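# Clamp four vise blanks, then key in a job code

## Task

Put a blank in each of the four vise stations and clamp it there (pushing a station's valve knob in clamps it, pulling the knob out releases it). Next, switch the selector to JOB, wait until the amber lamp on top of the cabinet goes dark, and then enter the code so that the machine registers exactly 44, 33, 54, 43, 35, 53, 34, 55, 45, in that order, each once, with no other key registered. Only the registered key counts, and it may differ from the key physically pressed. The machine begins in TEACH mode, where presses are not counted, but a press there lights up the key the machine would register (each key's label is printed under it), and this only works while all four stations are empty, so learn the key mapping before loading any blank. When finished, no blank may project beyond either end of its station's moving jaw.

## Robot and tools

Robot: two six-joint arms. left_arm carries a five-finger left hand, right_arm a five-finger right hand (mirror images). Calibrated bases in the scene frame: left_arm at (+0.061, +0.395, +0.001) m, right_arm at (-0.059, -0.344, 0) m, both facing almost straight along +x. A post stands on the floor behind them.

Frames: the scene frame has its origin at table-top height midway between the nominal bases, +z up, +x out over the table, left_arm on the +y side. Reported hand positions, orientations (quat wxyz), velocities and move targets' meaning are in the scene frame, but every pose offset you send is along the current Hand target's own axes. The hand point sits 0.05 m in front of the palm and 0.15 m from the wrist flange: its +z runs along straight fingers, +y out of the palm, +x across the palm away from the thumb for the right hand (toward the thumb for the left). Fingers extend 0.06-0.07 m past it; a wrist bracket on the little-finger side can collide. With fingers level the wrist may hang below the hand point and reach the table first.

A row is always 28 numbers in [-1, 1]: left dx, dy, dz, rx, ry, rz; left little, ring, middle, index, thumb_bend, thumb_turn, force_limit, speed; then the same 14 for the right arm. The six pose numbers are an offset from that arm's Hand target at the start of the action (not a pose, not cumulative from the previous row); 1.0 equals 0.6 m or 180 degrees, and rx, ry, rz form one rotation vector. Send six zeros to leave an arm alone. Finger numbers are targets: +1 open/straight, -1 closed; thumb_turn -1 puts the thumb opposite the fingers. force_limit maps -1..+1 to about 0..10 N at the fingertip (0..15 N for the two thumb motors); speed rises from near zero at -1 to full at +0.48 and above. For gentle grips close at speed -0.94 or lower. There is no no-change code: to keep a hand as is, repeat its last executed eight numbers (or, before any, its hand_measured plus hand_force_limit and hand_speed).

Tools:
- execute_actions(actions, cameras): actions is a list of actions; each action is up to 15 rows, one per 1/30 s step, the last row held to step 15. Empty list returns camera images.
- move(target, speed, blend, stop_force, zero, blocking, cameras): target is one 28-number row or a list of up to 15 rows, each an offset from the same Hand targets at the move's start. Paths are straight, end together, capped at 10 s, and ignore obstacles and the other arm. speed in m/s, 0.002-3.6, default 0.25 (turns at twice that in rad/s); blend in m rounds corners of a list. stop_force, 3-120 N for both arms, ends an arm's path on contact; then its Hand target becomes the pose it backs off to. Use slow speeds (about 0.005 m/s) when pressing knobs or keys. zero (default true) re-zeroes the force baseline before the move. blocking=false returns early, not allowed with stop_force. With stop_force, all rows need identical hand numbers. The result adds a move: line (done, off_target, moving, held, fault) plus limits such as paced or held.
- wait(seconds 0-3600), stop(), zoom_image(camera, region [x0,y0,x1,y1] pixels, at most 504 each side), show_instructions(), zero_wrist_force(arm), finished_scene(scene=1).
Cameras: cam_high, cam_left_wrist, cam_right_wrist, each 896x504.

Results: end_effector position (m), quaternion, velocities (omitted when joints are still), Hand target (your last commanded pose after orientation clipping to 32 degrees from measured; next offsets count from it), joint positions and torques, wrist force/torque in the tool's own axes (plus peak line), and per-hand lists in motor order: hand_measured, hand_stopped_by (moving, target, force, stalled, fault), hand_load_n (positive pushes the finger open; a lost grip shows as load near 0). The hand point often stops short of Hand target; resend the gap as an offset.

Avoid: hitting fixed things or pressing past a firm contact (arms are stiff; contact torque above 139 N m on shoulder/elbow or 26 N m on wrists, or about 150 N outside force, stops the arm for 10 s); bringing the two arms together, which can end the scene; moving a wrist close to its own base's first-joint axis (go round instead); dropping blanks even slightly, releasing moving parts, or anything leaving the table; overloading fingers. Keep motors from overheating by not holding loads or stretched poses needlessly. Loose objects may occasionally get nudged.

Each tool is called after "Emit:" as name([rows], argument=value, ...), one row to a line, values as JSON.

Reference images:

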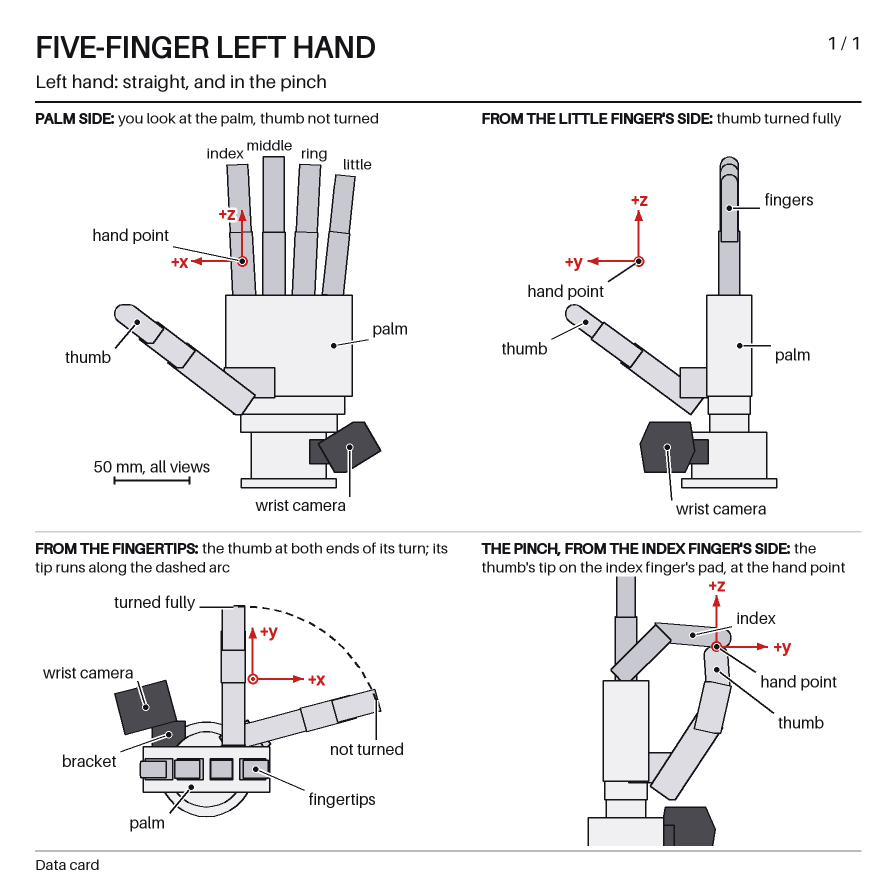

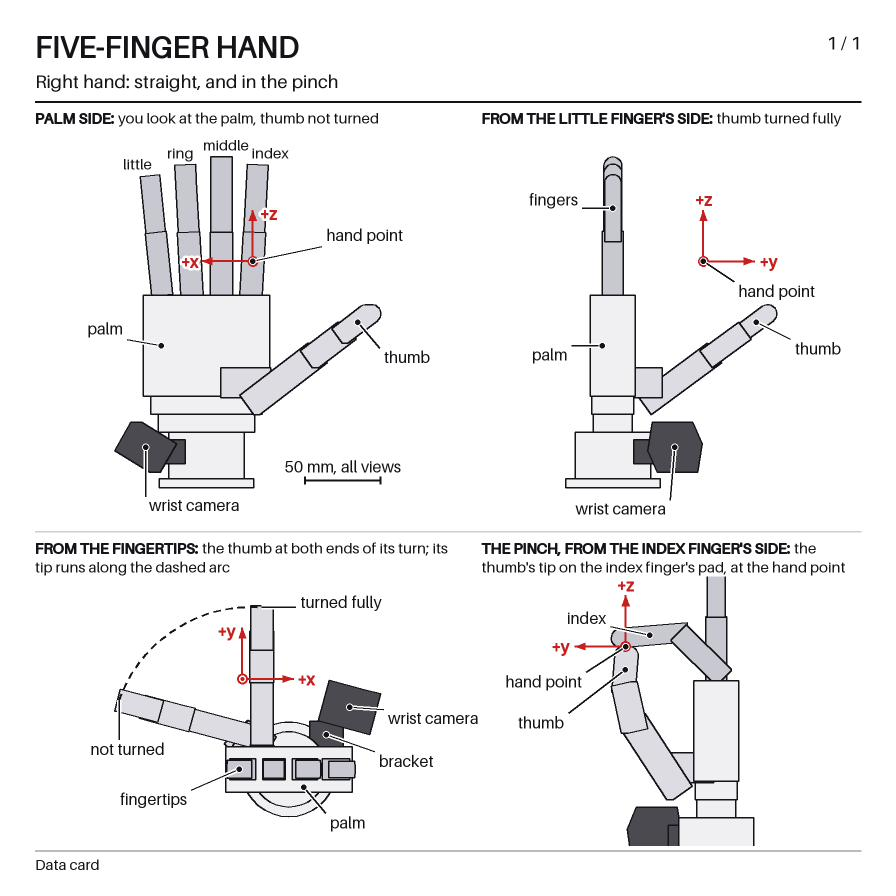

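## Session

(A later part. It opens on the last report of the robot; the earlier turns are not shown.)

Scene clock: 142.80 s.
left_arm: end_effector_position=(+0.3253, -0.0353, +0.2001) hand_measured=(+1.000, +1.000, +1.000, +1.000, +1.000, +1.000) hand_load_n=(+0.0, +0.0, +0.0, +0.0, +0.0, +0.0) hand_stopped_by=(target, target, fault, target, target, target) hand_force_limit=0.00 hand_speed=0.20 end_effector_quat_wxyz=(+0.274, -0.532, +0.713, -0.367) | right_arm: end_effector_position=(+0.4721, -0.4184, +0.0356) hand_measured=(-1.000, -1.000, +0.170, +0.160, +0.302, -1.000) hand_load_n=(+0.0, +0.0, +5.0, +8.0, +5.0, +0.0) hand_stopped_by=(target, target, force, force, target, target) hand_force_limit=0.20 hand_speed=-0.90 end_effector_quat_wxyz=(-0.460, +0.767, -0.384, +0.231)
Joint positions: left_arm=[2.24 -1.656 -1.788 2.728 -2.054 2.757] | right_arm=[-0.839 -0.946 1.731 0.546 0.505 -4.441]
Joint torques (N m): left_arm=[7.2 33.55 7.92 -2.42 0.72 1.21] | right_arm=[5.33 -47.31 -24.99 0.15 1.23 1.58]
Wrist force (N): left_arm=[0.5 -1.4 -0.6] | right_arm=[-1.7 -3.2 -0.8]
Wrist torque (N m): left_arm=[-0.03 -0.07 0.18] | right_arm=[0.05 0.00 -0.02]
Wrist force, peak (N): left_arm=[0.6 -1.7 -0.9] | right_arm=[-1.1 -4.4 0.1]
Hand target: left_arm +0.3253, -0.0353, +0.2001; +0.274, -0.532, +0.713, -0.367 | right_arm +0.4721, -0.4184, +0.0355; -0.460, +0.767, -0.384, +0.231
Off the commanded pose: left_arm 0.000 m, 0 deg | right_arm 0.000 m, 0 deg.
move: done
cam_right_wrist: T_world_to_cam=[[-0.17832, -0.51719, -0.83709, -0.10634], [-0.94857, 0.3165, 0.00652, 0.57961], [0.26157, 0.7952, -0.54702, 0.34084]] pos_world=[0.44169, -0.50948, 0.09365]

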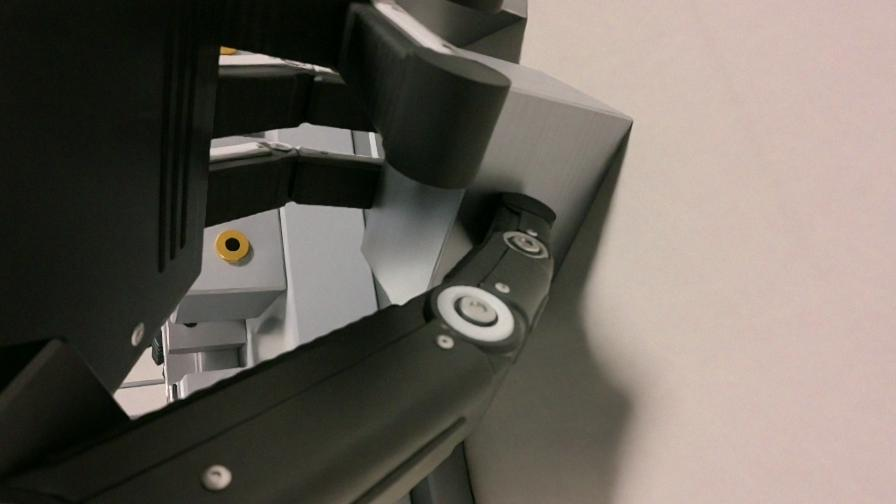

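Emit:
move(target=[0,0,0,0,0,0,1,1,1,1,1,1,0,0.2,0,0,0,0,0,0,-1,-1,-0.08,-0.08,0.3,-1,0.5,-0.94])

Emit:
move(target=[0,0,0,0,0,0,1,1,1,1,1,1,0,0.2,0,-0.0589,-0.0313,0,0,0,-1,-1,-0.08,-0.08,0.3,-1,0.5,-0.94], speed=0.04, cameras=["cam_right_wrist","cam_left_wrist"])

Scene clock: 143.40 s.
left_arm: end_effector_position=(+0.3253, -0.0353, +0.2001) hand_measured=(+1.000, +1.000, +1.000, +1.000, +1.000, +1.000) hand_load_n=(+0.0, +0.0, +0.0, +0.0, +0.0, +0.0) hand_stopped_by=(target, target, fault, target, target, target) hand_force_limit=0.00 hand_speed=0.20 end_effector_quat_wxyz=(+0.274, -0.532, +0.713, -0.367) | right_arm: end_effector_position=(+0.4721, -0.4184, +0.0356) hand_measured=(-1.000, -1.000, +0.162, +0.160, +0.302, -1.000) hand_load_n=(+0.0, +0.5, +9.0, +7.0, +5.5, +0.0) hand_stopped_by=(target, target, force, force, target, target) hand_force_limit=0.50 hand_speed=-0.94 end_effector_quat_wxyz=(-0.460, +0.767, -0.384, +0.231)
Joint positions: left_arm=[2.24 -1.656 -1.788 2.728 -2.054 2.757] | right_arm=[-0.839 -0.946 1.731 0.546 0.505 -4.441]
Joint torques (N m): left_arm=[7.98 34.01 7.98 -2.38 0.62 1.21] | right_arm=[2.29 -42.42 -22.38 0.16 1.34 0.81]
Wrist force (N): left_arm=[0.8 -1.0 -1.0] | right_arm=[-0.1 -6.3 0.4]
Wrist torque (N m): left_arm=[0.07 -0.13 0.19] | right_arm=[-0.12 -0.14 -0.07]
Wrist force, peak (N): left_arm=[1.2 -1.5 -0.9] | right_arm=[0.3 -7.0 0.6]
Hand target: left_arm +0.3253, -0.0353, +0.2001; +0.274, -0.532, +0.713, -0.367 | right_arm +0.4721, -0.4184, +0.0355; -0.460, +0.767, -0.384, +0.231
Off the commanded pose: left_arm 0.000 m, 0 deg | right_arm 0.000 m, 0 deg.
move: done

Scene clock: 144.87 s.
left_arm: end_effector_position=(+0.3253, -0.0353, +0.2001) hand_measured=(+1.000, +1.000, +1.000, +1.000, +1.000, +1.000) hand_load_n=(+0.0, +0.0, +0.0, +0.0, +0.0, +0.0) hand_stopped_by=(target, target, fault, target, target, target) hand_force_limit=0.00 hand_speed=0.20 end_effector_quat_wxyz=(+0.274, -0.532, +0.713, -0.367) | right_arm: end_effector_position=(+0.4721, -0.4183, +0.0754) hand_measured=(-1.000, -1.000, +0.162, +0.160, +0.302, -1.000) hand_load_n=(+0.0, +0.0, +6.0, +5.0, +8.5, +0.0) hand_stopped_by=(target, target, force, force, target, target) hand_force_limit=0.50 hand_speed=-0.94 end_effector_quat_wxyz=(-0.460, +0.767, -0.384, +0.231)
Joint positions: left_arm=[2.24 -1.656 -1.788 2.728 -2.054 2.757] | right_arm=[-0.839 -1.01 1.71 0.631 0.505 -4.44]
Joint torques (N m): left_arm=[7.2 33.69 8.15 -2.38 0.73 1.15] | right_arm=[-1.35 -49.09 -27.86 4.9 -1.8 -2.35]
Wrist force (N): left_arm=[0.9 -1.3 -0.8] | right_arm=[0.4 4.4 1.3]
Wrist torque (N m): left_arm=[0.01 -0.14 0.20] | right_arm=[0.44 -0.20 0.11]
Wrist force, peak (N): left_arm=[1.0 -1.3 -1.0] | right_arm=[0.1 -6.3 0.3]
Hand target: left_arm +0.3253, -0.0353, +0.2001; +0.274, -0.532, +0.713, -0.367 | right_arm +0.4721, -0.4183, +0.0756; -0.460, +0.767, -0.384, +0.231
Off the commanded pose: left_arm 0.000 m, 0 deg | right_arm 0.000 m, 0 deg.
move: done
cam_left_wrist: T_world_to_cam=[[0.43374, -0.39113, 0.81172, -0.32091], [-0.76857, -0.6308, 0.10673, 0.20383], [0.47028, -0.67016, -0.57421, 0.05522]] pos_world=[0.26988, 0.04006, 0.27044]
cam_right_wrist: T_world_to_cam=[[-0.17832, -0.51719, -0.83709, -0.07289], [-0.94857, 0.3165, 0.00652, 0.57932], [0.26157, 0.7952, -0.54702, 0.36258]] pos_world=[0.44169, -0.50938, 0.13355]
Images, in order (width x height): cam_left_wrist 896x504, cam_right_wrist 896x504.

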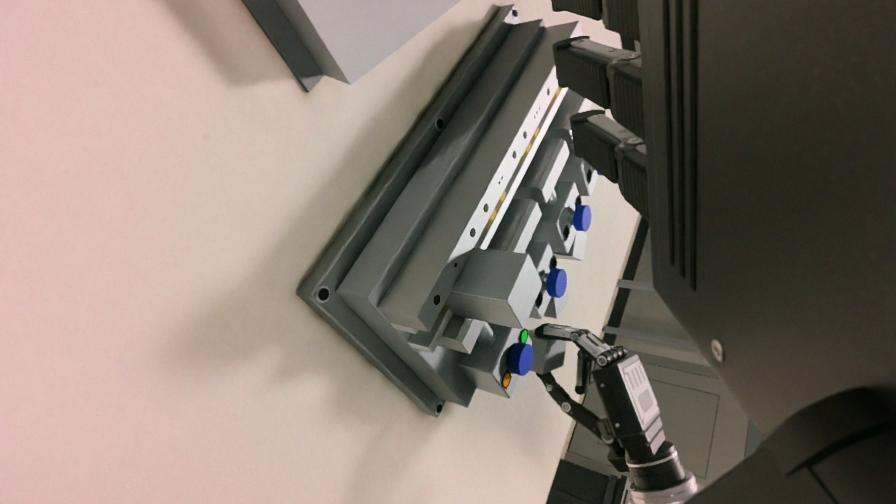

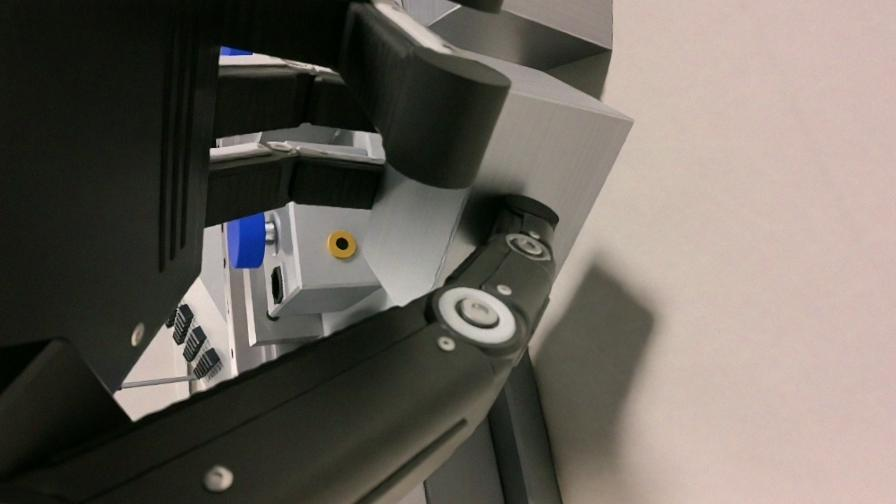

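Emit:
move([
  [0,0,0,0,0,0,1,1,1,1,1,1,0,0.2,0,-0.1463,-0.0777,0,0,0,-1,-1,-0.08,-0.08,0.3,-1,0.5,-0.94],
  [0,0,0,0,0,0,1,1,1,1,1,1,0,0.2,-0.225,-0.25,0.1175,0,-0.261,-0.1386,-1,-1,-0.08,-0.08,0.3,-1,0.5,-0.94],
], speed=0.1, blend=0.02, cameras=["cam_right_wrist","cam_left_wrist","cam_high"])

Scene clock: 151.53 s.
left_arm: end_effector_position=(+0.3253, -0.0353, +0.2001) hand_measured=(+1.000, +1.000, +1.000, +1.000, +1.000, +1.000) hand_load_n=(+0.0, +0.0, +0.0, +0.0, +0.0, +0.0) hand_stopped_by=(target, target, fault, target, target, target) hand_force_limit=0.00 hand_speed=0.20 end_effector_quat_wxyz=(+0.274, -0.532, +0.713, -0.367) | right_arm: end_effector_position=(+0.4976, -0.2307, +0.1747) hand_measured=(-1.000, -1.000, +0.162, +0.160, +0.302, -1.000) hand_load_n=(+0.0, +0.0, +6.0, +5.0, +8.5, +0.0) hand_stopped_by=(target, target, force, force, target, target) hand_force_limit=0.50 hand_speed=-0.94 end_effector_quat_wxyz=(-0.515, +0.857, -0.001, +0.000)
Joint positions: left_arm=[2.24 -1.656 -1.788 2.728 -2.054 2.757] | right_arm=[-0.402 -0.769 1.21 1.715 0.599 -5.389]
Joint torques (N m): left_arm=[7.1 33.73 8.69 -2.4 0.66 1.04] | right_arm=[7.49 -38.03 -31.86 5.34 1.24 -2.32]
Wrist force (N): left_arm=[0.7 -1.4 -0.9] | right_arm=[0.2 4.1 0.8]
Wrist torque (N m): left_arm=[-0.01 -0.11 0.19] | right_arm=[0.39 -0.13 0.17]
Wrist force, peak (N): left_arm=[0.7 -1.6 -1.2] | right_arm=[0.4 5.4 1.6]
Hand target: left_arm +0.3253, -0.0353, +0.2001; +0.274, -0.532, +0.713, -0.367 | right_arm +0.4976, -0.2307, +0.1747; -0.515, +0.857, +0.000, +0.000
Off the commanded pose: left_arm 0.000 m, 0 deg | right_arm 0.000 m, 0 deg.
move: done
cam_left_wrist: T_world_to_cam=[[0.43374, -0.39113, 0.81172, -0.32091], [-0.76857, -0.6308, 0.10673, 0.20383], [0.47028, -0.67016, -0.57421, 0.05522]] pos_world=[0.26988, 0.04006, 0.27044]
cam_right_wrist: T_world_to_cam=[[0.30616, -0.45288, -0.83736, -0.11448], [-0.82192, -0.56956, 0.00753, 0.27586], [-0.48034, 0.68593, -0.5466, 0.60498]] pos_world=[0.55237, -0.3097, 0.23275]

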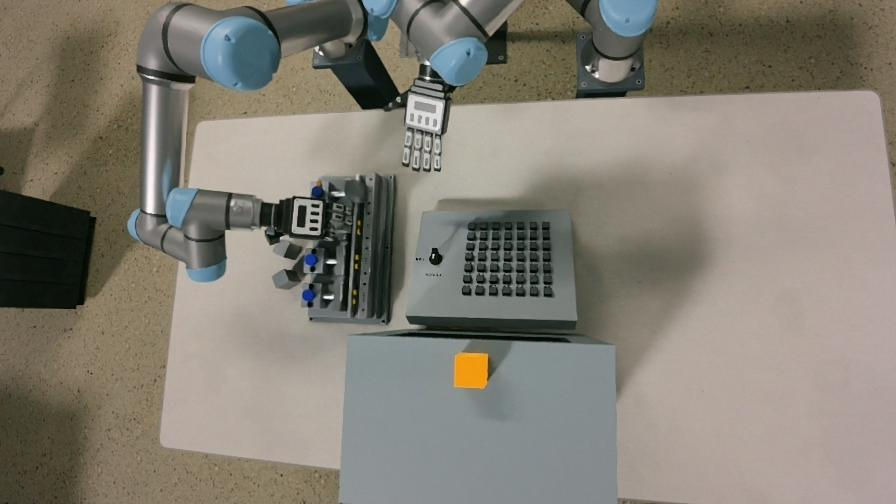

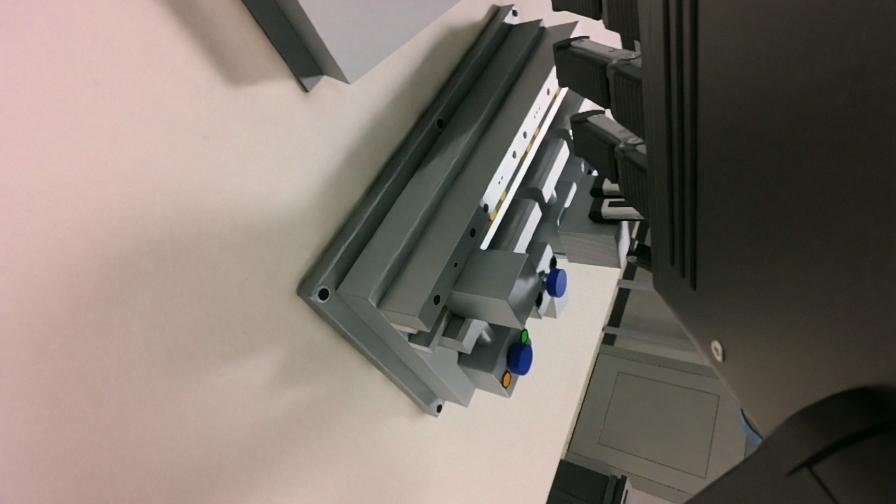

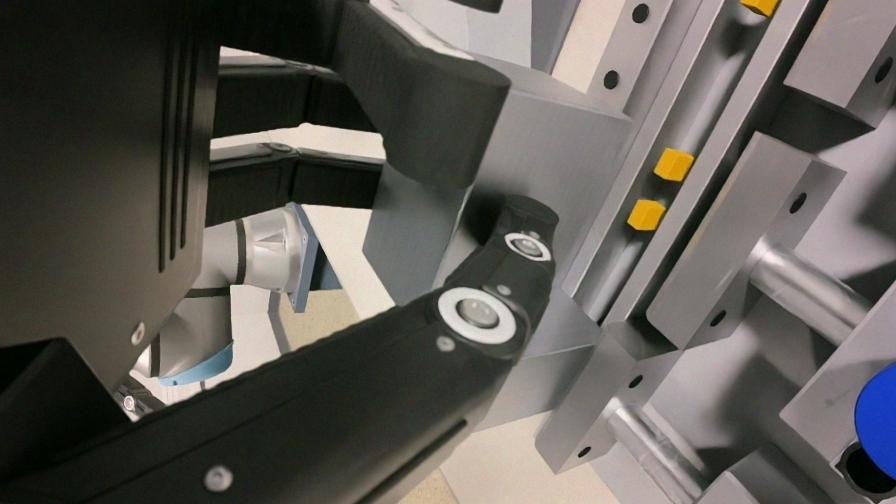

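Emit:
move(target=[-0.0402,-0.0789,0.1107,0,0,0,1,1,1,1,1,1,0,0.2,0,0,0,0,0,0,-1,-1,-0.08,-0.08,0.3,-1,0.5,-0.94], speed=0.1, cameras=["cam_left_wrist"])

Emit:
zoom_image(camera="cam_left_wrist", region=[400, 180, 660, 380])

Emit:
zoom_image(camera="cam_right_wrist", region=[360, 60, 700, 420])

Scene clock: 153.17 s.
left_arm: end_effector_position=(+0.4102, -0.0354, +0.2000) hand_measured=(+1.000, +1.000, +1.000, +1.000, +1.000, +1.000) hand_load_n=(+0.0, +0.0, -0.5, +0.0, +0.0, +0.0) hand_stopped_by=(target, target, fault, target, target, target) hand_force_limit=0.00 hand_speed=0.20 end_effector_quat_wxyz=(+0.274, -0.532, +0.713, -0.367) | right_arm: end_effector_position=(+0.4976, -0.2307, +0.1747) hand_measured=(-1.000, -1.000, +0.162, +0.160, +0.302, -1.000) hand_load_n=(+0.0, +0.0, +6.5, +5.0, +8.5, +0.0) hand_stopped_by=(target, target, force, force, target, target) hand_force_limit=0.50 hand_speed=-0.94 end_effector_quat_wxyz=(-0.515, +0.857, +0.000, +0.000)
Joint positions: left_arm=[2.41 -1.728 -1.699 2.758 -1.924 2.875] | right_arm=[-0.402 -0.768 1.21 1.715 0.599 -5.389]
Joint torques (N m): left_arm=[8.47 17.1 29.64 1.3 1.09 1.7] | right_arm=[7.91 -39.6 -30.89 5.38 1.36 -2.24]
Wrist force (N): left_arm=[0.8 -1.5 -0.5] | right_arm=[0.2 4.0 1.0]
Wrist torque (N m): left_arm=[-0.04 -0.12 0.23] | right_arm=[0.37 -0.14 0.17]
Wrist force, peak (N): left_arm=[0.9 -1.8 -0.4] | right_arm=[0.2 4.3 0.9]
Hand target: left_arm +0.4103, -0.0354, +0.2000; +0.274, -0.532, +0.713, -0.367 | right_arm +0.4976, -0.2307, +0.1747; -0.515, +0.857, +0.000, +0.000
Off the commanded pose: left_arm 0.000 m, 0 deg | right_arm 0.000 m, 0 deg.
move: done
cam_left_wrist: T_world_to_cam=[[0.43371, -0.39115, 0.81172, -0.35764], [-0.76859, -0.63078, 0.1067, 0.2691], [0.47028, -0.67016, -0.57421, 0.01523]] pos_world=[0.35478, 0.04006, 0.27034]

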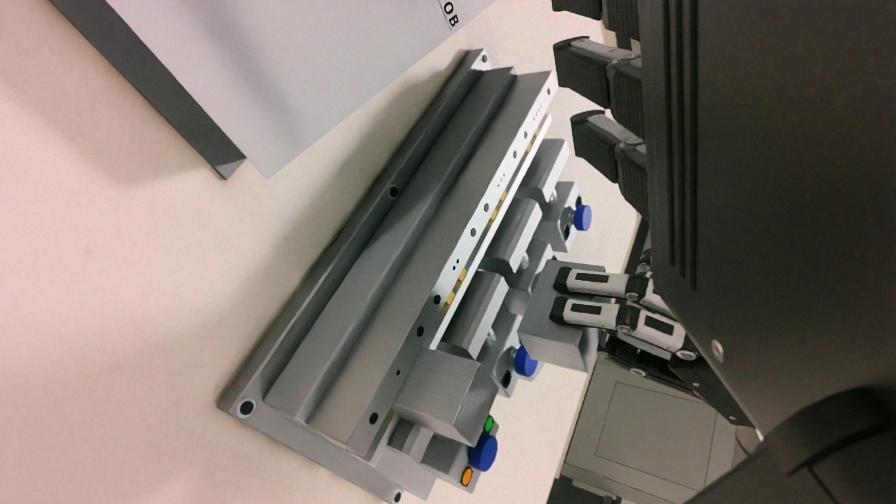

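Scaled by 1.938 from the camera's image (finer frame: 1280x720).

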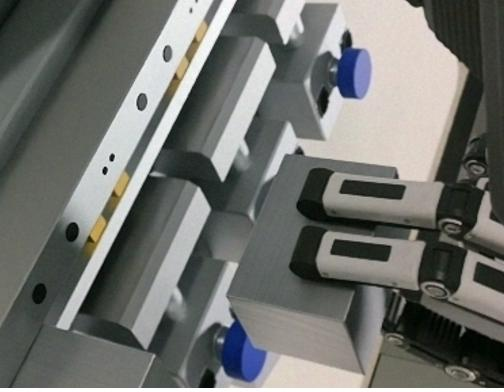

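This scene's latest camera images include none from cam_right_wrist. They are from: cam_left_wrist. cam_right_wrist's image comes with the result of a call that names it in "cameras".

Emit:
wait(seconds=0, cameras=["cam_right_wrist"])

Emit:
zoom_image(camera="cam_right_wrist", region=[350, 40, 690, 420])

Scene clock: 153.37 s.
left_arm: end_effector_position=(+0.4103, -0.0354, +0.2000) hand_measured=(+1.000, +1.000, +1.000, +1.000, +1.000, +1.000) hand_load_n=(+0.0, +0.0, +0.0, +0.0, +0.0, +0.0) hand_stopped_by=(target, target, fault, target, target, target) hand_force_limit=0.00 hand_speed=0.20 end_effector_quat_wxyz=(+0.274, -0.532, +0.713, -0.367) | right_arm: end_effector_position=(+0.4976, -0.2307, +0.1747) hand_measured=(-1.000, -1.000, +0.162, +0.160, +0.302, -1.000) hand_load_n=(+0.0, +0.0, +6.5, +5.0, +8.5, +0.0) hand_stopped_by=(target, target, force, force, target, target) hand_force_limit=0.50 hand_speed=-0.94 end_effector_quat_wxyz=(-0.515, +0.857, +0.000, +0.000)
Joint positions: left_arm=[2.41 -1.728 -1.698 2.758 -1.923 2.875] | right_arm=[-0.402 -0.768 1.21 1.715 0.599 -5.389]
Joint torques (N m): left_arm=[7.4 16.93 30.78 0.9 1.13 1.8] | right_arm=[6.88 -39.98 -31.02 5.63 1.45 -2.4]
Wrist force (N): left_arm=[0.6 -1.3 -0.7] | right_arm=[0.2 3.8 1.0]
Wrist torque (N m): left_arm=[-0.01 -0.09 0.21] | right_arm=[0.34 -0.14 0.17]
Wrist force, peak (N): left_arm=[1.0 -1.4 -1.1] | right_arm=[0.1 4.2 0.8]
Hand target: left_arm +0.4103, -0.0354, +0.2000; +0.274, -0.532, +0.713, -0.367 | right_arm +0.4976, -0.2307, +0.1747; -0.515, +0.857, +0.000, +0.000
Off the commanded pose: left_arm 0.000 m, 0 deg | right_arm 0.000 m, 0 deg.
cam_right_wrist: T_world_to_cam=[[0.30633, -0.45279, -0.83734, -0.1145], [-0.82172, -0.56984, 0.00752, 0.27572], [-0.48056, 0.68576, -0.54663, 0.60498]] pos_world=[0.55237, -0.3096, 0.23275]

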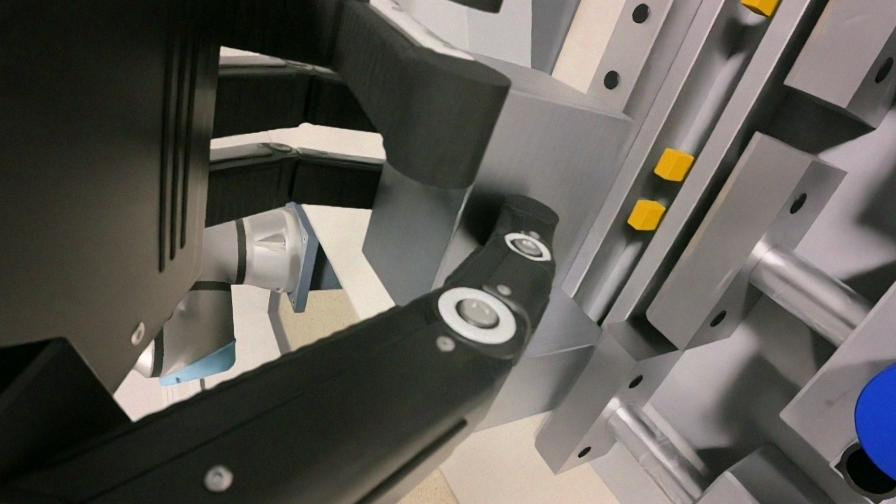

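Scaled by 1.326 from the camera's image (finer frame: 1280x720).

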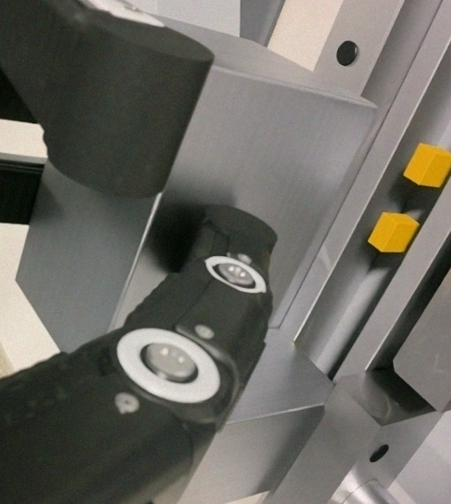

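Emit:
wait(seconds=0, cameras=["cam_left_wrist"])

Emit:
zoom_image(camera="cam_left_wrist", region=[500, 240, 620, 390])

Scene clock: 153.70 s.
left_arm: end_effector_position=(+0.4103, -0.0354, +0.2000) hand_measured=(+1.000, +1.000, +1.000, +1.000, +1.000, +1.000) hand_load_n=(+0.0, -0.5, +0.0, +0.0, +0.0, +0.0) hand_stopped_by=(target, target, fault, target, target, target) hand_force_limit=0.00 hand_speed=0.20 end_effector_quat_wxyz=(+0.274, -0.532, +0.713, -0.367) | right_arm: end_effector_position=(+0.4976, -0.2307, +0.1747) hand_measured=(-1.000, -1.000, +0.162, +0.160, +0.302, -1.000) hand_load_n=(+0.0, +0.0, +6.0, +5.0, +8.5, +0.0) hand_stopped_by=(target, target, force, force, target, target) hand_force_limit=0.50 hand_speed=-0.94 end_effector_quat_wxyz=(-0.515, +0.857, +0.000, +0.000)
Joint positions: left_arm=[2.41 -1.728 -1.698 2.758 -1.923 2.875] | right_arm=[-0.402 -0.768 1.21 1.715 0.599 -5.389]
Joint torques (N m): left_arm=[7.61 16.8 30.69 0.19 1.03 1.82] | right_arm=[6.18 -38.93 -29.6 5.34 1.39 -2.26]
Wrist force (N): left_arm=[0.4 -1.2 -0.9] | right_arm=[0.2 4.1 0.9]
Wrist torque (N m): left_arm=[0.03 -0.06 0.20] | right_arm=[0.39 -0.15 0.18]
Wrist force, peak (N): left_arm=[0.9 -1.6 -1.0] | right_arm=[0.3 4.1 1.1]
Hand target: left_arm +0.4103, -0.0354, +0.2000; +0.274, -0.532, +0.713, -0.367 | right_arm +0.4976, -0.2307, +0.1747; -0.515, +0.857, +0.000, +0.000
Off the commanded pose: left_arm 0.000 m, 0 deg | right_arm 0.000 m, 0 deg.
cam_left_wrist: T_world_to_cam=[[0.43374, -0.39113, 0.81172, -0.35774], [-0.76857, -0.6308, 0.10673, 0.26924], [0.47028, -0.67016, -0.57421, 0.01514]] pos_world=[0.35498, 0.04006, 0.27034]

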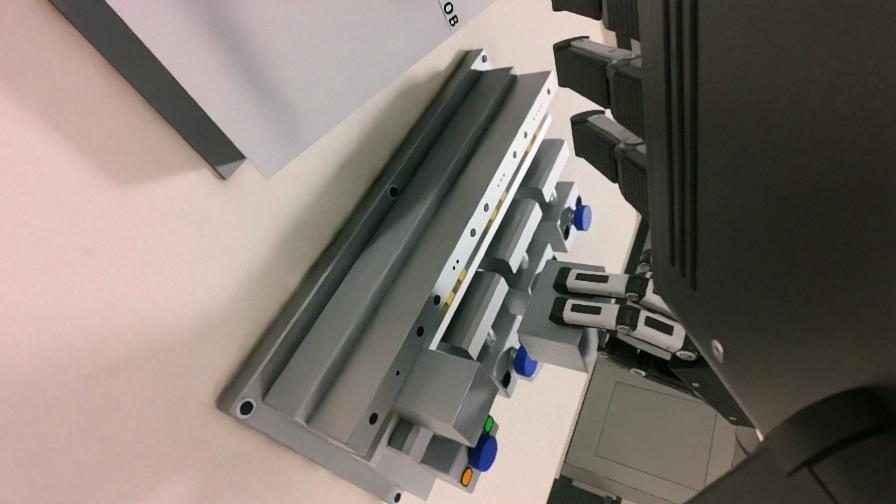

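Scaled by 3.360 from the camera's image (finer frame: 1280x720).

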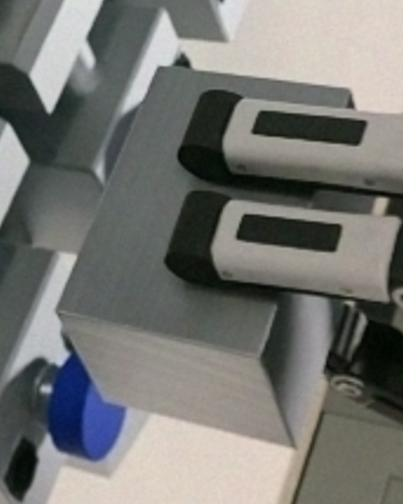

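Emit:
move(target=[0,0,0,0,0,0,1,1,1,1,1,1,0,0.2,-0.0033,0.0632,0.0373,0,0,0,-1,-1,-0.08,-0.08,0.3,-1,0.5,-0.94], speed=0.05, stop_force=10, cameras=["cam_right_wrist","cam_left_wrist"])

Emit:
zoom_image(camera="cam_left_wrist", region=[440, 220, 640, 390])

Scene clock: 156.47 s.
left_arm: end_effector_position=(+0.4103, -0.0354, +0.2000) hand_measured=(+1.000, +1.000, +1.000, +1.000, +1.000, +1.000) hand_load_n=(+0.0, +0.0, +0.0, +0.0, +0.0, -0.5) hand_stopped_by=(target, target, fault, target, target, target) hand_force_limit=0.00 hand_speed=0.20 end_effector_quat_wxyz=(+0.274, -0.532, +0.713, -0.367) | right_arm: end_effector_position=(+0.4956, -0.2288, +0.1307) hand_measured=(-1.000, -1.000, +0.162, +0.160, +0.302, -1.000) hand_load_n=(+0.0, +0.0, +6.5, +5.0, +8.5, +0.0) hand_stopped_by=(target, target, force, force, target, target) hand_force_limit=0.50 hand_speed=-0.94 end_effector_quat_wxyz=(-0.515, +0.857, +0.000, +0.000)
Joint positions: left_arm=[2.41 -1.728 -1.698 2.758 -1.923 2.875] | right_arm=[-0.4 -0.722 1.248 1.628 0.598 -5.386]
Joint torques (N m): left_arm=[7.42 16.38 30.58 -1.41 1.01 1.89] | right_arm=[7.47 -39.84 -3.89 0.86 -4.27 1.83]
Wrist force (N): left_arm=[0.8 -1.3 -0.4] | right_arm=[0.3 3.9 1.2]
Wrist torque (N m): left_arm=[-0.01 -0.11 0.23] | right_arm=[0.32 -0.14 0.07]
Wrist force, peak (N): left_arm=[1.0 -1.7 -0.7] | right_arm=[0.0 4.5 1.1]
Hand target: left_arm +0.4103, -0.0354, +0.2000; +0.274, -0.532, +0.713, -0.367 | right_arm +0.4956, -0.2288, +0.1307; -0.515, +0.857, +0.000, +0.000
Off the commanded pose: left_arm 0.000 m, 0 deg | right_arm 0.000 m, 0 deg.
move: done
cam_left_wrist: T_world_to_cam=[[0.43374, -0.39113, 0.81172, -0.35774], [-0.76857, -0.6308, 0.10673, 0.26924], [0.47028, -0.67016, -0.57421, 0.01514]] pos_world=[0.35498, 0.04006, 0.27034]
cam_right_wrist: T_world_to_cam=[[0.30633, -0.45279, -0.83734, -0.14987], [-0.82172, -0.56984, 0.00752, 0.27549], [-0.48056, 0.68576, -0.54663, 0.57867]] pos_world=[0.55037, -0.3077, 0.18875]
Images, in order (width x height): cam_left_wrist 896x504, cam_right_wrist 896x504.

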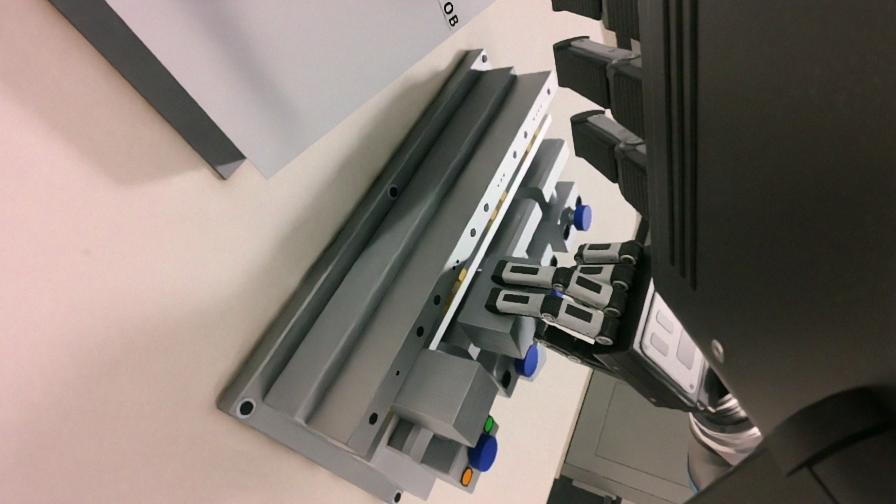

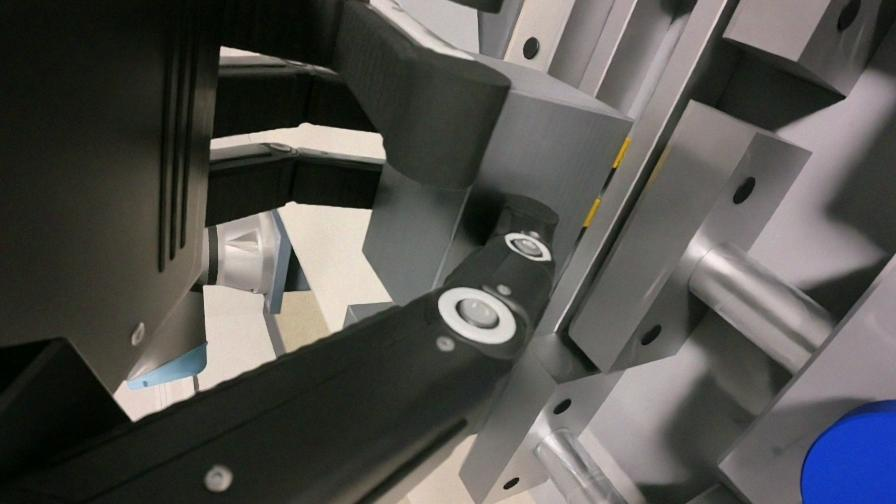

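Scaled by 2.520 from the camera's image (finer frame: 1280x720).

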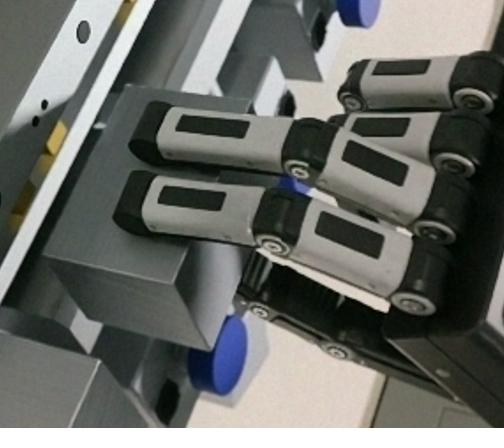

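Emit:
move(target=[0,0,0,0,0,0,1,1,1,1,1,1,0,0.2,0,0.0442,0.0235,0,0,0,-1,-1,-0.08,-0.08,0.3,-1,0.5,-0.94], speed=0.012, stop_force=5, cameras=["cam_right_wrist","cam_left_wrist"])

Emit:
zoom_image(camera="cam_left_wrist", region=[440, 220, 640, 390])

Scene clock: 159.83 s.
left_arm: end_effector_position=(+0.4103, -0.0354, +0.2000) hand_measured=(+1.000, +1.000, +1.000, +1.000, +1.000, +1.000) hand_load_n=(+0.0, +0.0, +0.0, +0.0, +0.0, -0.5) hand_stopped_by=(target, target, fault, target, target, target) hand_force_limit=0.00 hand_speed=0.20 end_effector_quat_wxyz=(+0.274, -0.532, +0.713, -0.367) | right_arm: end_effector_position=(+0.4956, -0.2288, +0.1063) hand_measured=(-1.000, -1.000, +0.162, +0.160, +0.302, -1.000) hand_load_n=(+0.0, +0.5, +6.5, +5.5, +8.0, +0.0) hand_stopped_by=(target, target, force, force, target, target) hand_force_limit=0.50 hand_speed=-0.94 end_effector_quat_wxyz=(-0.515, +0.857, +0.000, +0.000)
Joint positions: left_arm=[2.41 -1.728 -1.698 2.758 -1.923 2.875] | right_arm=[-0.4 -0.691 1.259 1.586 0.598 -5.386]
Joint torques (N m): left_arm=[7.48 16.89 30.48 -1.5 1.06 1.78] | right_arm=[-1.32 -58.34 -24.33 4.63 -1.04 -1.48]
Wrist force (N): left_arm=[1.0 -1.3 -0.4] | right_arm=[0.8 -0.1 -2.2]
Wrist torque (N m): left_arm=[-0.01 -0.14 0.24] | right_arm=[0.30 -0.12 0.01]
Wrist force, peak (N): left_arm=[1.2 -1.7 -0.4] | right_arm=[-2.3 -9.5 -7.2]
Hand target: left_arm +0.4103, -0.0354, +0.2000; +0.274, -0.532, +0.713, -0.367 | right_arm +0.4956, -0.2288, +0.1063; -0.515, +0.857, +0.000, +0.000 (not the last commanded pose)
Off the commanded pose: left_arm 0.000 m, 0 deg | right_arm 0.006 m, 0 deg.
move: contact (right_arm)
cam_left_wrist: T_world_to_cam=[[0.43374, -0.39113, 0.81172, -0.35774], [-0.76857, -0.6308, 0.10673, 0.26924], [0.47028, -0.67016, -0.57421, 0.01514]] pos_world=[0.35498, 0.04006, 0.27034]
cam_right_wrist: T_world_to_cam=[[0.30619, -0.45273, -0.83743, -0.17019], [-0.82173, -0.56982, 0.0076, 0.27568], [-0.48063, 0.68582, -0.54649, 0.56536]] pos_world=[0.55037, -0.3077, 0.16435]
Images, in order (width x height): cam_left_wrist 896x504, cam_right_wrist 896x504.

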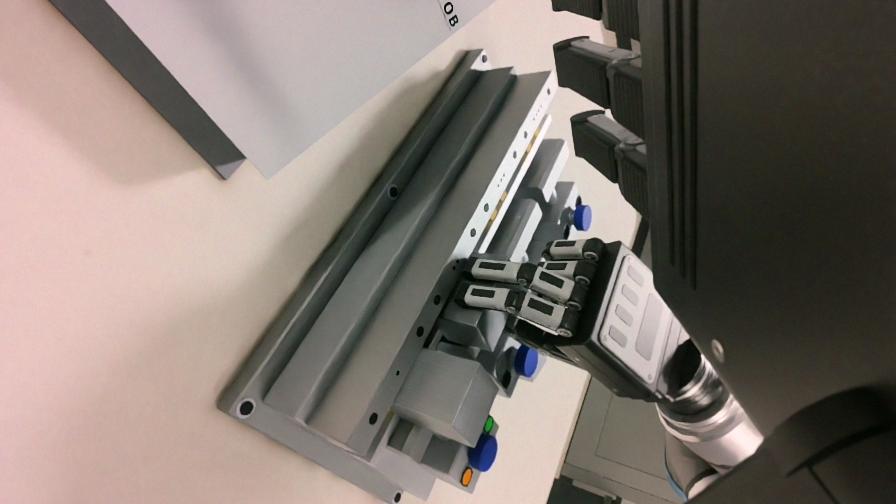

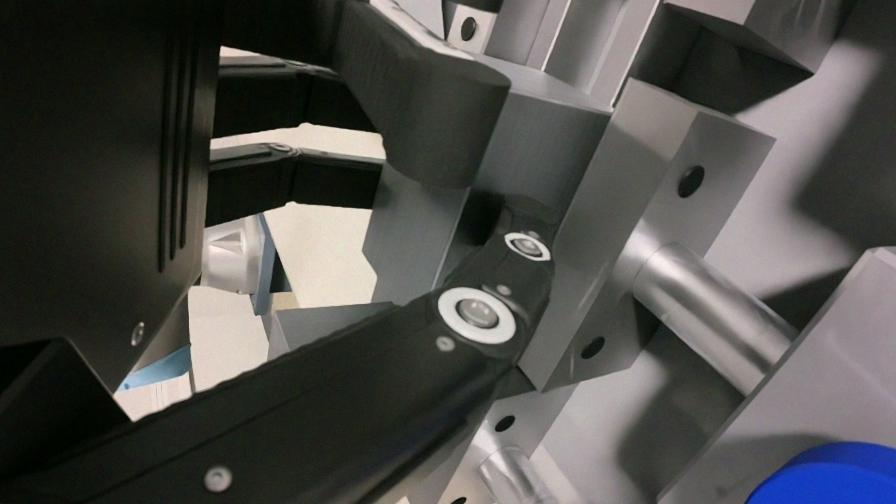

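Scaled by 2.520 from the camera's image (finer frame: 1280x720).

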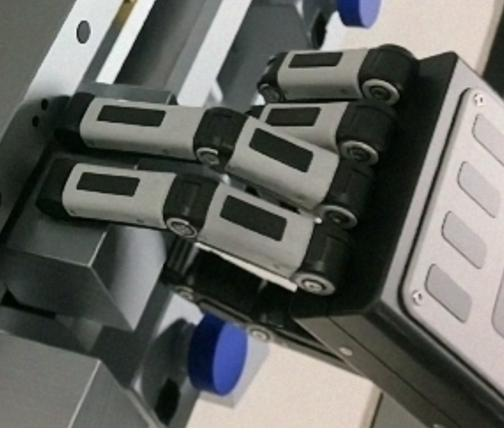

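Emit:
move(target=[0,0,0,0,0,0,1,1,1,1,1,1,0,0.2,0,-0.0094,0.0177,0,0,0,-1,-1,-0.08,-0.08,0.3,-1,0.5,-0.94], speed=0.01, stop_force=4, cameras=["cam_right_wrist"])

Emit:
move(target=[0,0,0,0,0,0,1,1,1,1,1,1,0,0.2,0,0.0088,0.0047,0,0,0,-1,-1,-0.08,-0.08,0.3,-1,0.5,-0.94], speed=0.006, stop_force=5, cameras=["cam_right_wrist","cam_left_wrist"])

Scene clock: 161.20 s.
left_arm: end_effector_position=(+0.4103, -0.0354, +0.2000) hand_measured=(+1.000, +1.000, +1.000, +1.000, +1.000, +1.000) hand_load_n=(+0.0, +0.0, +0.0, +0.0, +0.0, +0.0) hand_stopped_by=(target, target, fault, target, target, target) hand_force_limit=0.00 hand_speed=0.20 end_effector_quat_wxyz=(+0.274, -0.532, +0.713, -0.367) | right_arm: end_effector_position=(+0.4955, -0.2284, +0.1063) hand_measured=(-1.000, -1.000, +0.162, +0.160, +0.302, -1.000) hand_load_n=(+0.0, +0.0, +5.5, +5.0, +8.5, +0.0) hand_stopped_by=(target, target, force, force, target, target) hand_force_limit=0.50 hand_speed=-0.94 end_effector_quat_wxyz=(-0.515, +0.857, +0.000, +0.000)
Joint positions: left_arm=[2.41 -1.728 -1.698 2.758 -1.923 2.875] | right_arm=[-0.399 -0.691 1.259 1.585 0.598 -5.385]
Joint torques (N m): left_arm=[7.76 17.04 30.39 -1.48 1.14 1.7] | right_arm=[-5.21 -36.79 -25.34 4.61 2.12 -2.43]
Wrist force (N): left_arm=[0.8 -1.3 -1.1] | right_arm=[1.1 -1.4 -3.1]
Wrist torque (N m): left_arm=[0.03 -0.13 0.22] | right_arm=[0.17 -0.07 0.02]
Wrist force, peak (N): left_arm=[1.2 -1.3 -0.9] | right_arm=[-0.5 -0.4 -7.8]
Hand target: left_arm +0.4103, -0.0354, +0.2000; +0.274, -0.532, +0.713, -0.367 | right_arm +0.4955, -0.2284, +0.1063; -0.515, +0.857, +0.000, +0.000 (not the last commanded pose)
Off the commanded pose: left_arm 0.000 m, 0 deg | right_arm 0.012 m, 0 deg.
move: contact (right_arm)
cam_right_wrist: T_world_to_cam=[[0.30615, -0.45268, -0.83747, -0.16997], [-0.82167, -0.56991, 0.00769, 0.27582], [-0.48076, 0.68577, -0.54643, 0.56514]] pos_world=[0.55037, -0.3073, 0.16435]

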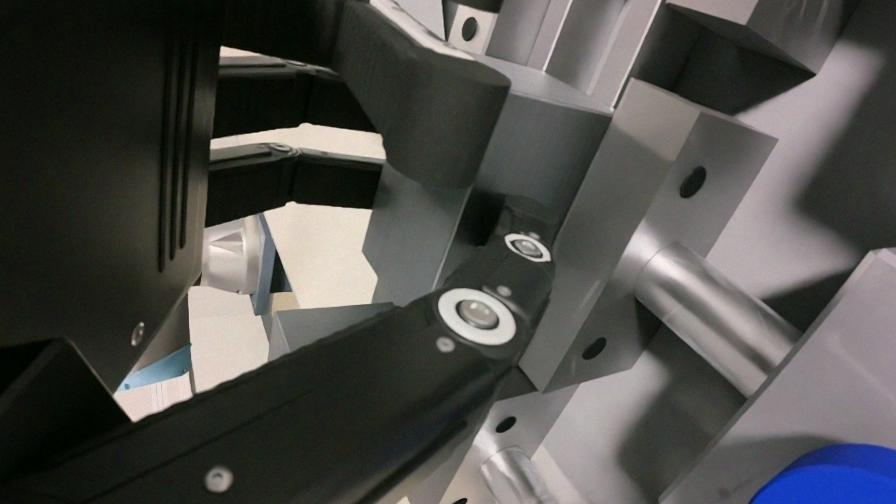

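Scene clock: 162.47 s.
left_arm: end_effector_position=(+0.4103, -0.0354, +0.2000) hand_measured=(+1.000, +1.000, +1.000, +1.000, +1.000, +1.000) hand_load_n=(+0.0, +0.0, +0.0, +0.0, +0.0, -0.5) hand_stopped_by=(target, target, fault, target, target, target) hand_force_limit=0.00 hand_speed=0.20 end_effector_quat_wxyz=(+0.274, -0.532, +0.713, -0.367) | right_arm: end_effector_position=(+0.4955, -0.2284, +0.1062) hand_measured=(-1.000, -1.000, +0.162, +0.160, +0.302, -1.000) hand_load_n=(+0.0, +0.0, +5.5, +5.5, +7.5, +0.0) hand_stopped_by=(target, target, force, force, target, target) hand_force_limit=0.50 hand_speed=-0.94 end_effector_quat_wxyz=(-0.515, +0.857, +0.000, +0.000)
Joint positions: left_arm=[2.41 -1.728 -1.698 2.758 -1.923 2.875] | right_arm=[-0.399 -0.691 1.259 1.585 0.598 -5.385]
Joint torques (N m): left_arm=[7.7 16.9 30.33 -1.47 1.07 1.79] | right_arm=[-2.73 -55.97 -12.67 3.85 2.03 -2.41]
Wrist force (N): left_arm=[0.7 -1.3 -0.8] | right_arm=[0.2 -4.7 -5.8]
Wrist torque (N m): left_arm=[0.00 -0.11 0.22] | right_arm=[0.17 0.07 -0.06]
Wrist force, peak (N): left_arm=[0.8 -1.6 -1.2] | right_arm=[0.4 -9.1 -7.5]
Hand target: left_arm +0.4103, -0.0354, +0.2000; +0.274, -0.532, +0.713, -0.367 | right_arm +0.4955, -0.2284, +0.1062; -0.515, +0.857, +0.000, +0.000 (not the last commanded pose)
Off the commanded pose: left_arm 0.000 m, 0 deg | right_arm 0.006 m, 0 deg.
move: contact (right_arm)
cam_left_wrist: T_world_to_cam=[[0.43374, -0.39113, 0.81172, -0.35774], [-0.76857, -0.6308, 0.10673, 0.26924], [0.47028, -0.67016, -0.57421, 0.01514]] pos_world=[0.35498, 0.04006, 0.27034]
cam_right_wrist: T_world_to_cam=[[0.30602, -0.45265, -0.83753, -0.16997], [-0.82166, -0.56993, 0.0078, 0.27579], [-0.48086, 0.68577, -0.54634, 0.56512]] pos_world=[0.55037, -0.3073, 0.16425]
Images, in order (width x height): cam_left_wrist 896x504, cam_right_wrist 896x504.

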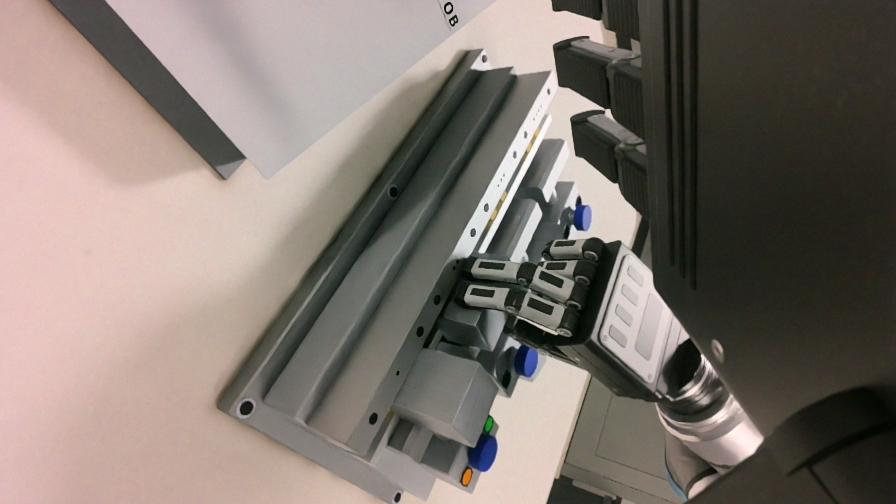

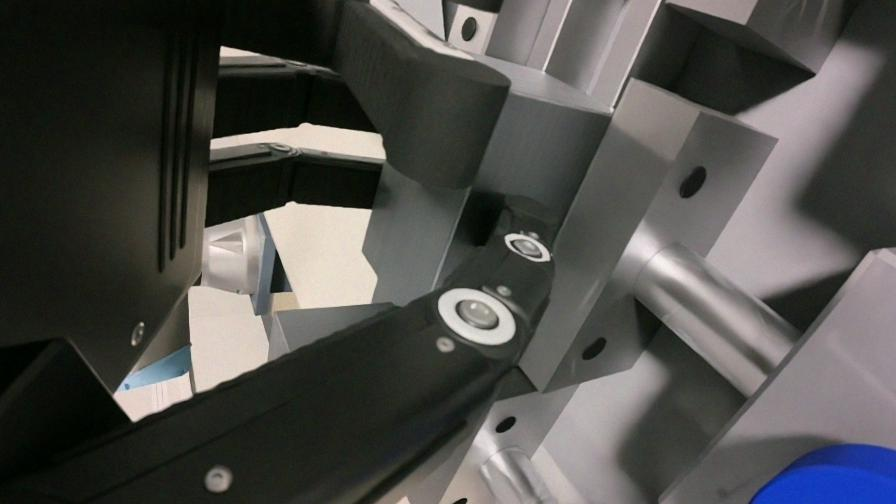

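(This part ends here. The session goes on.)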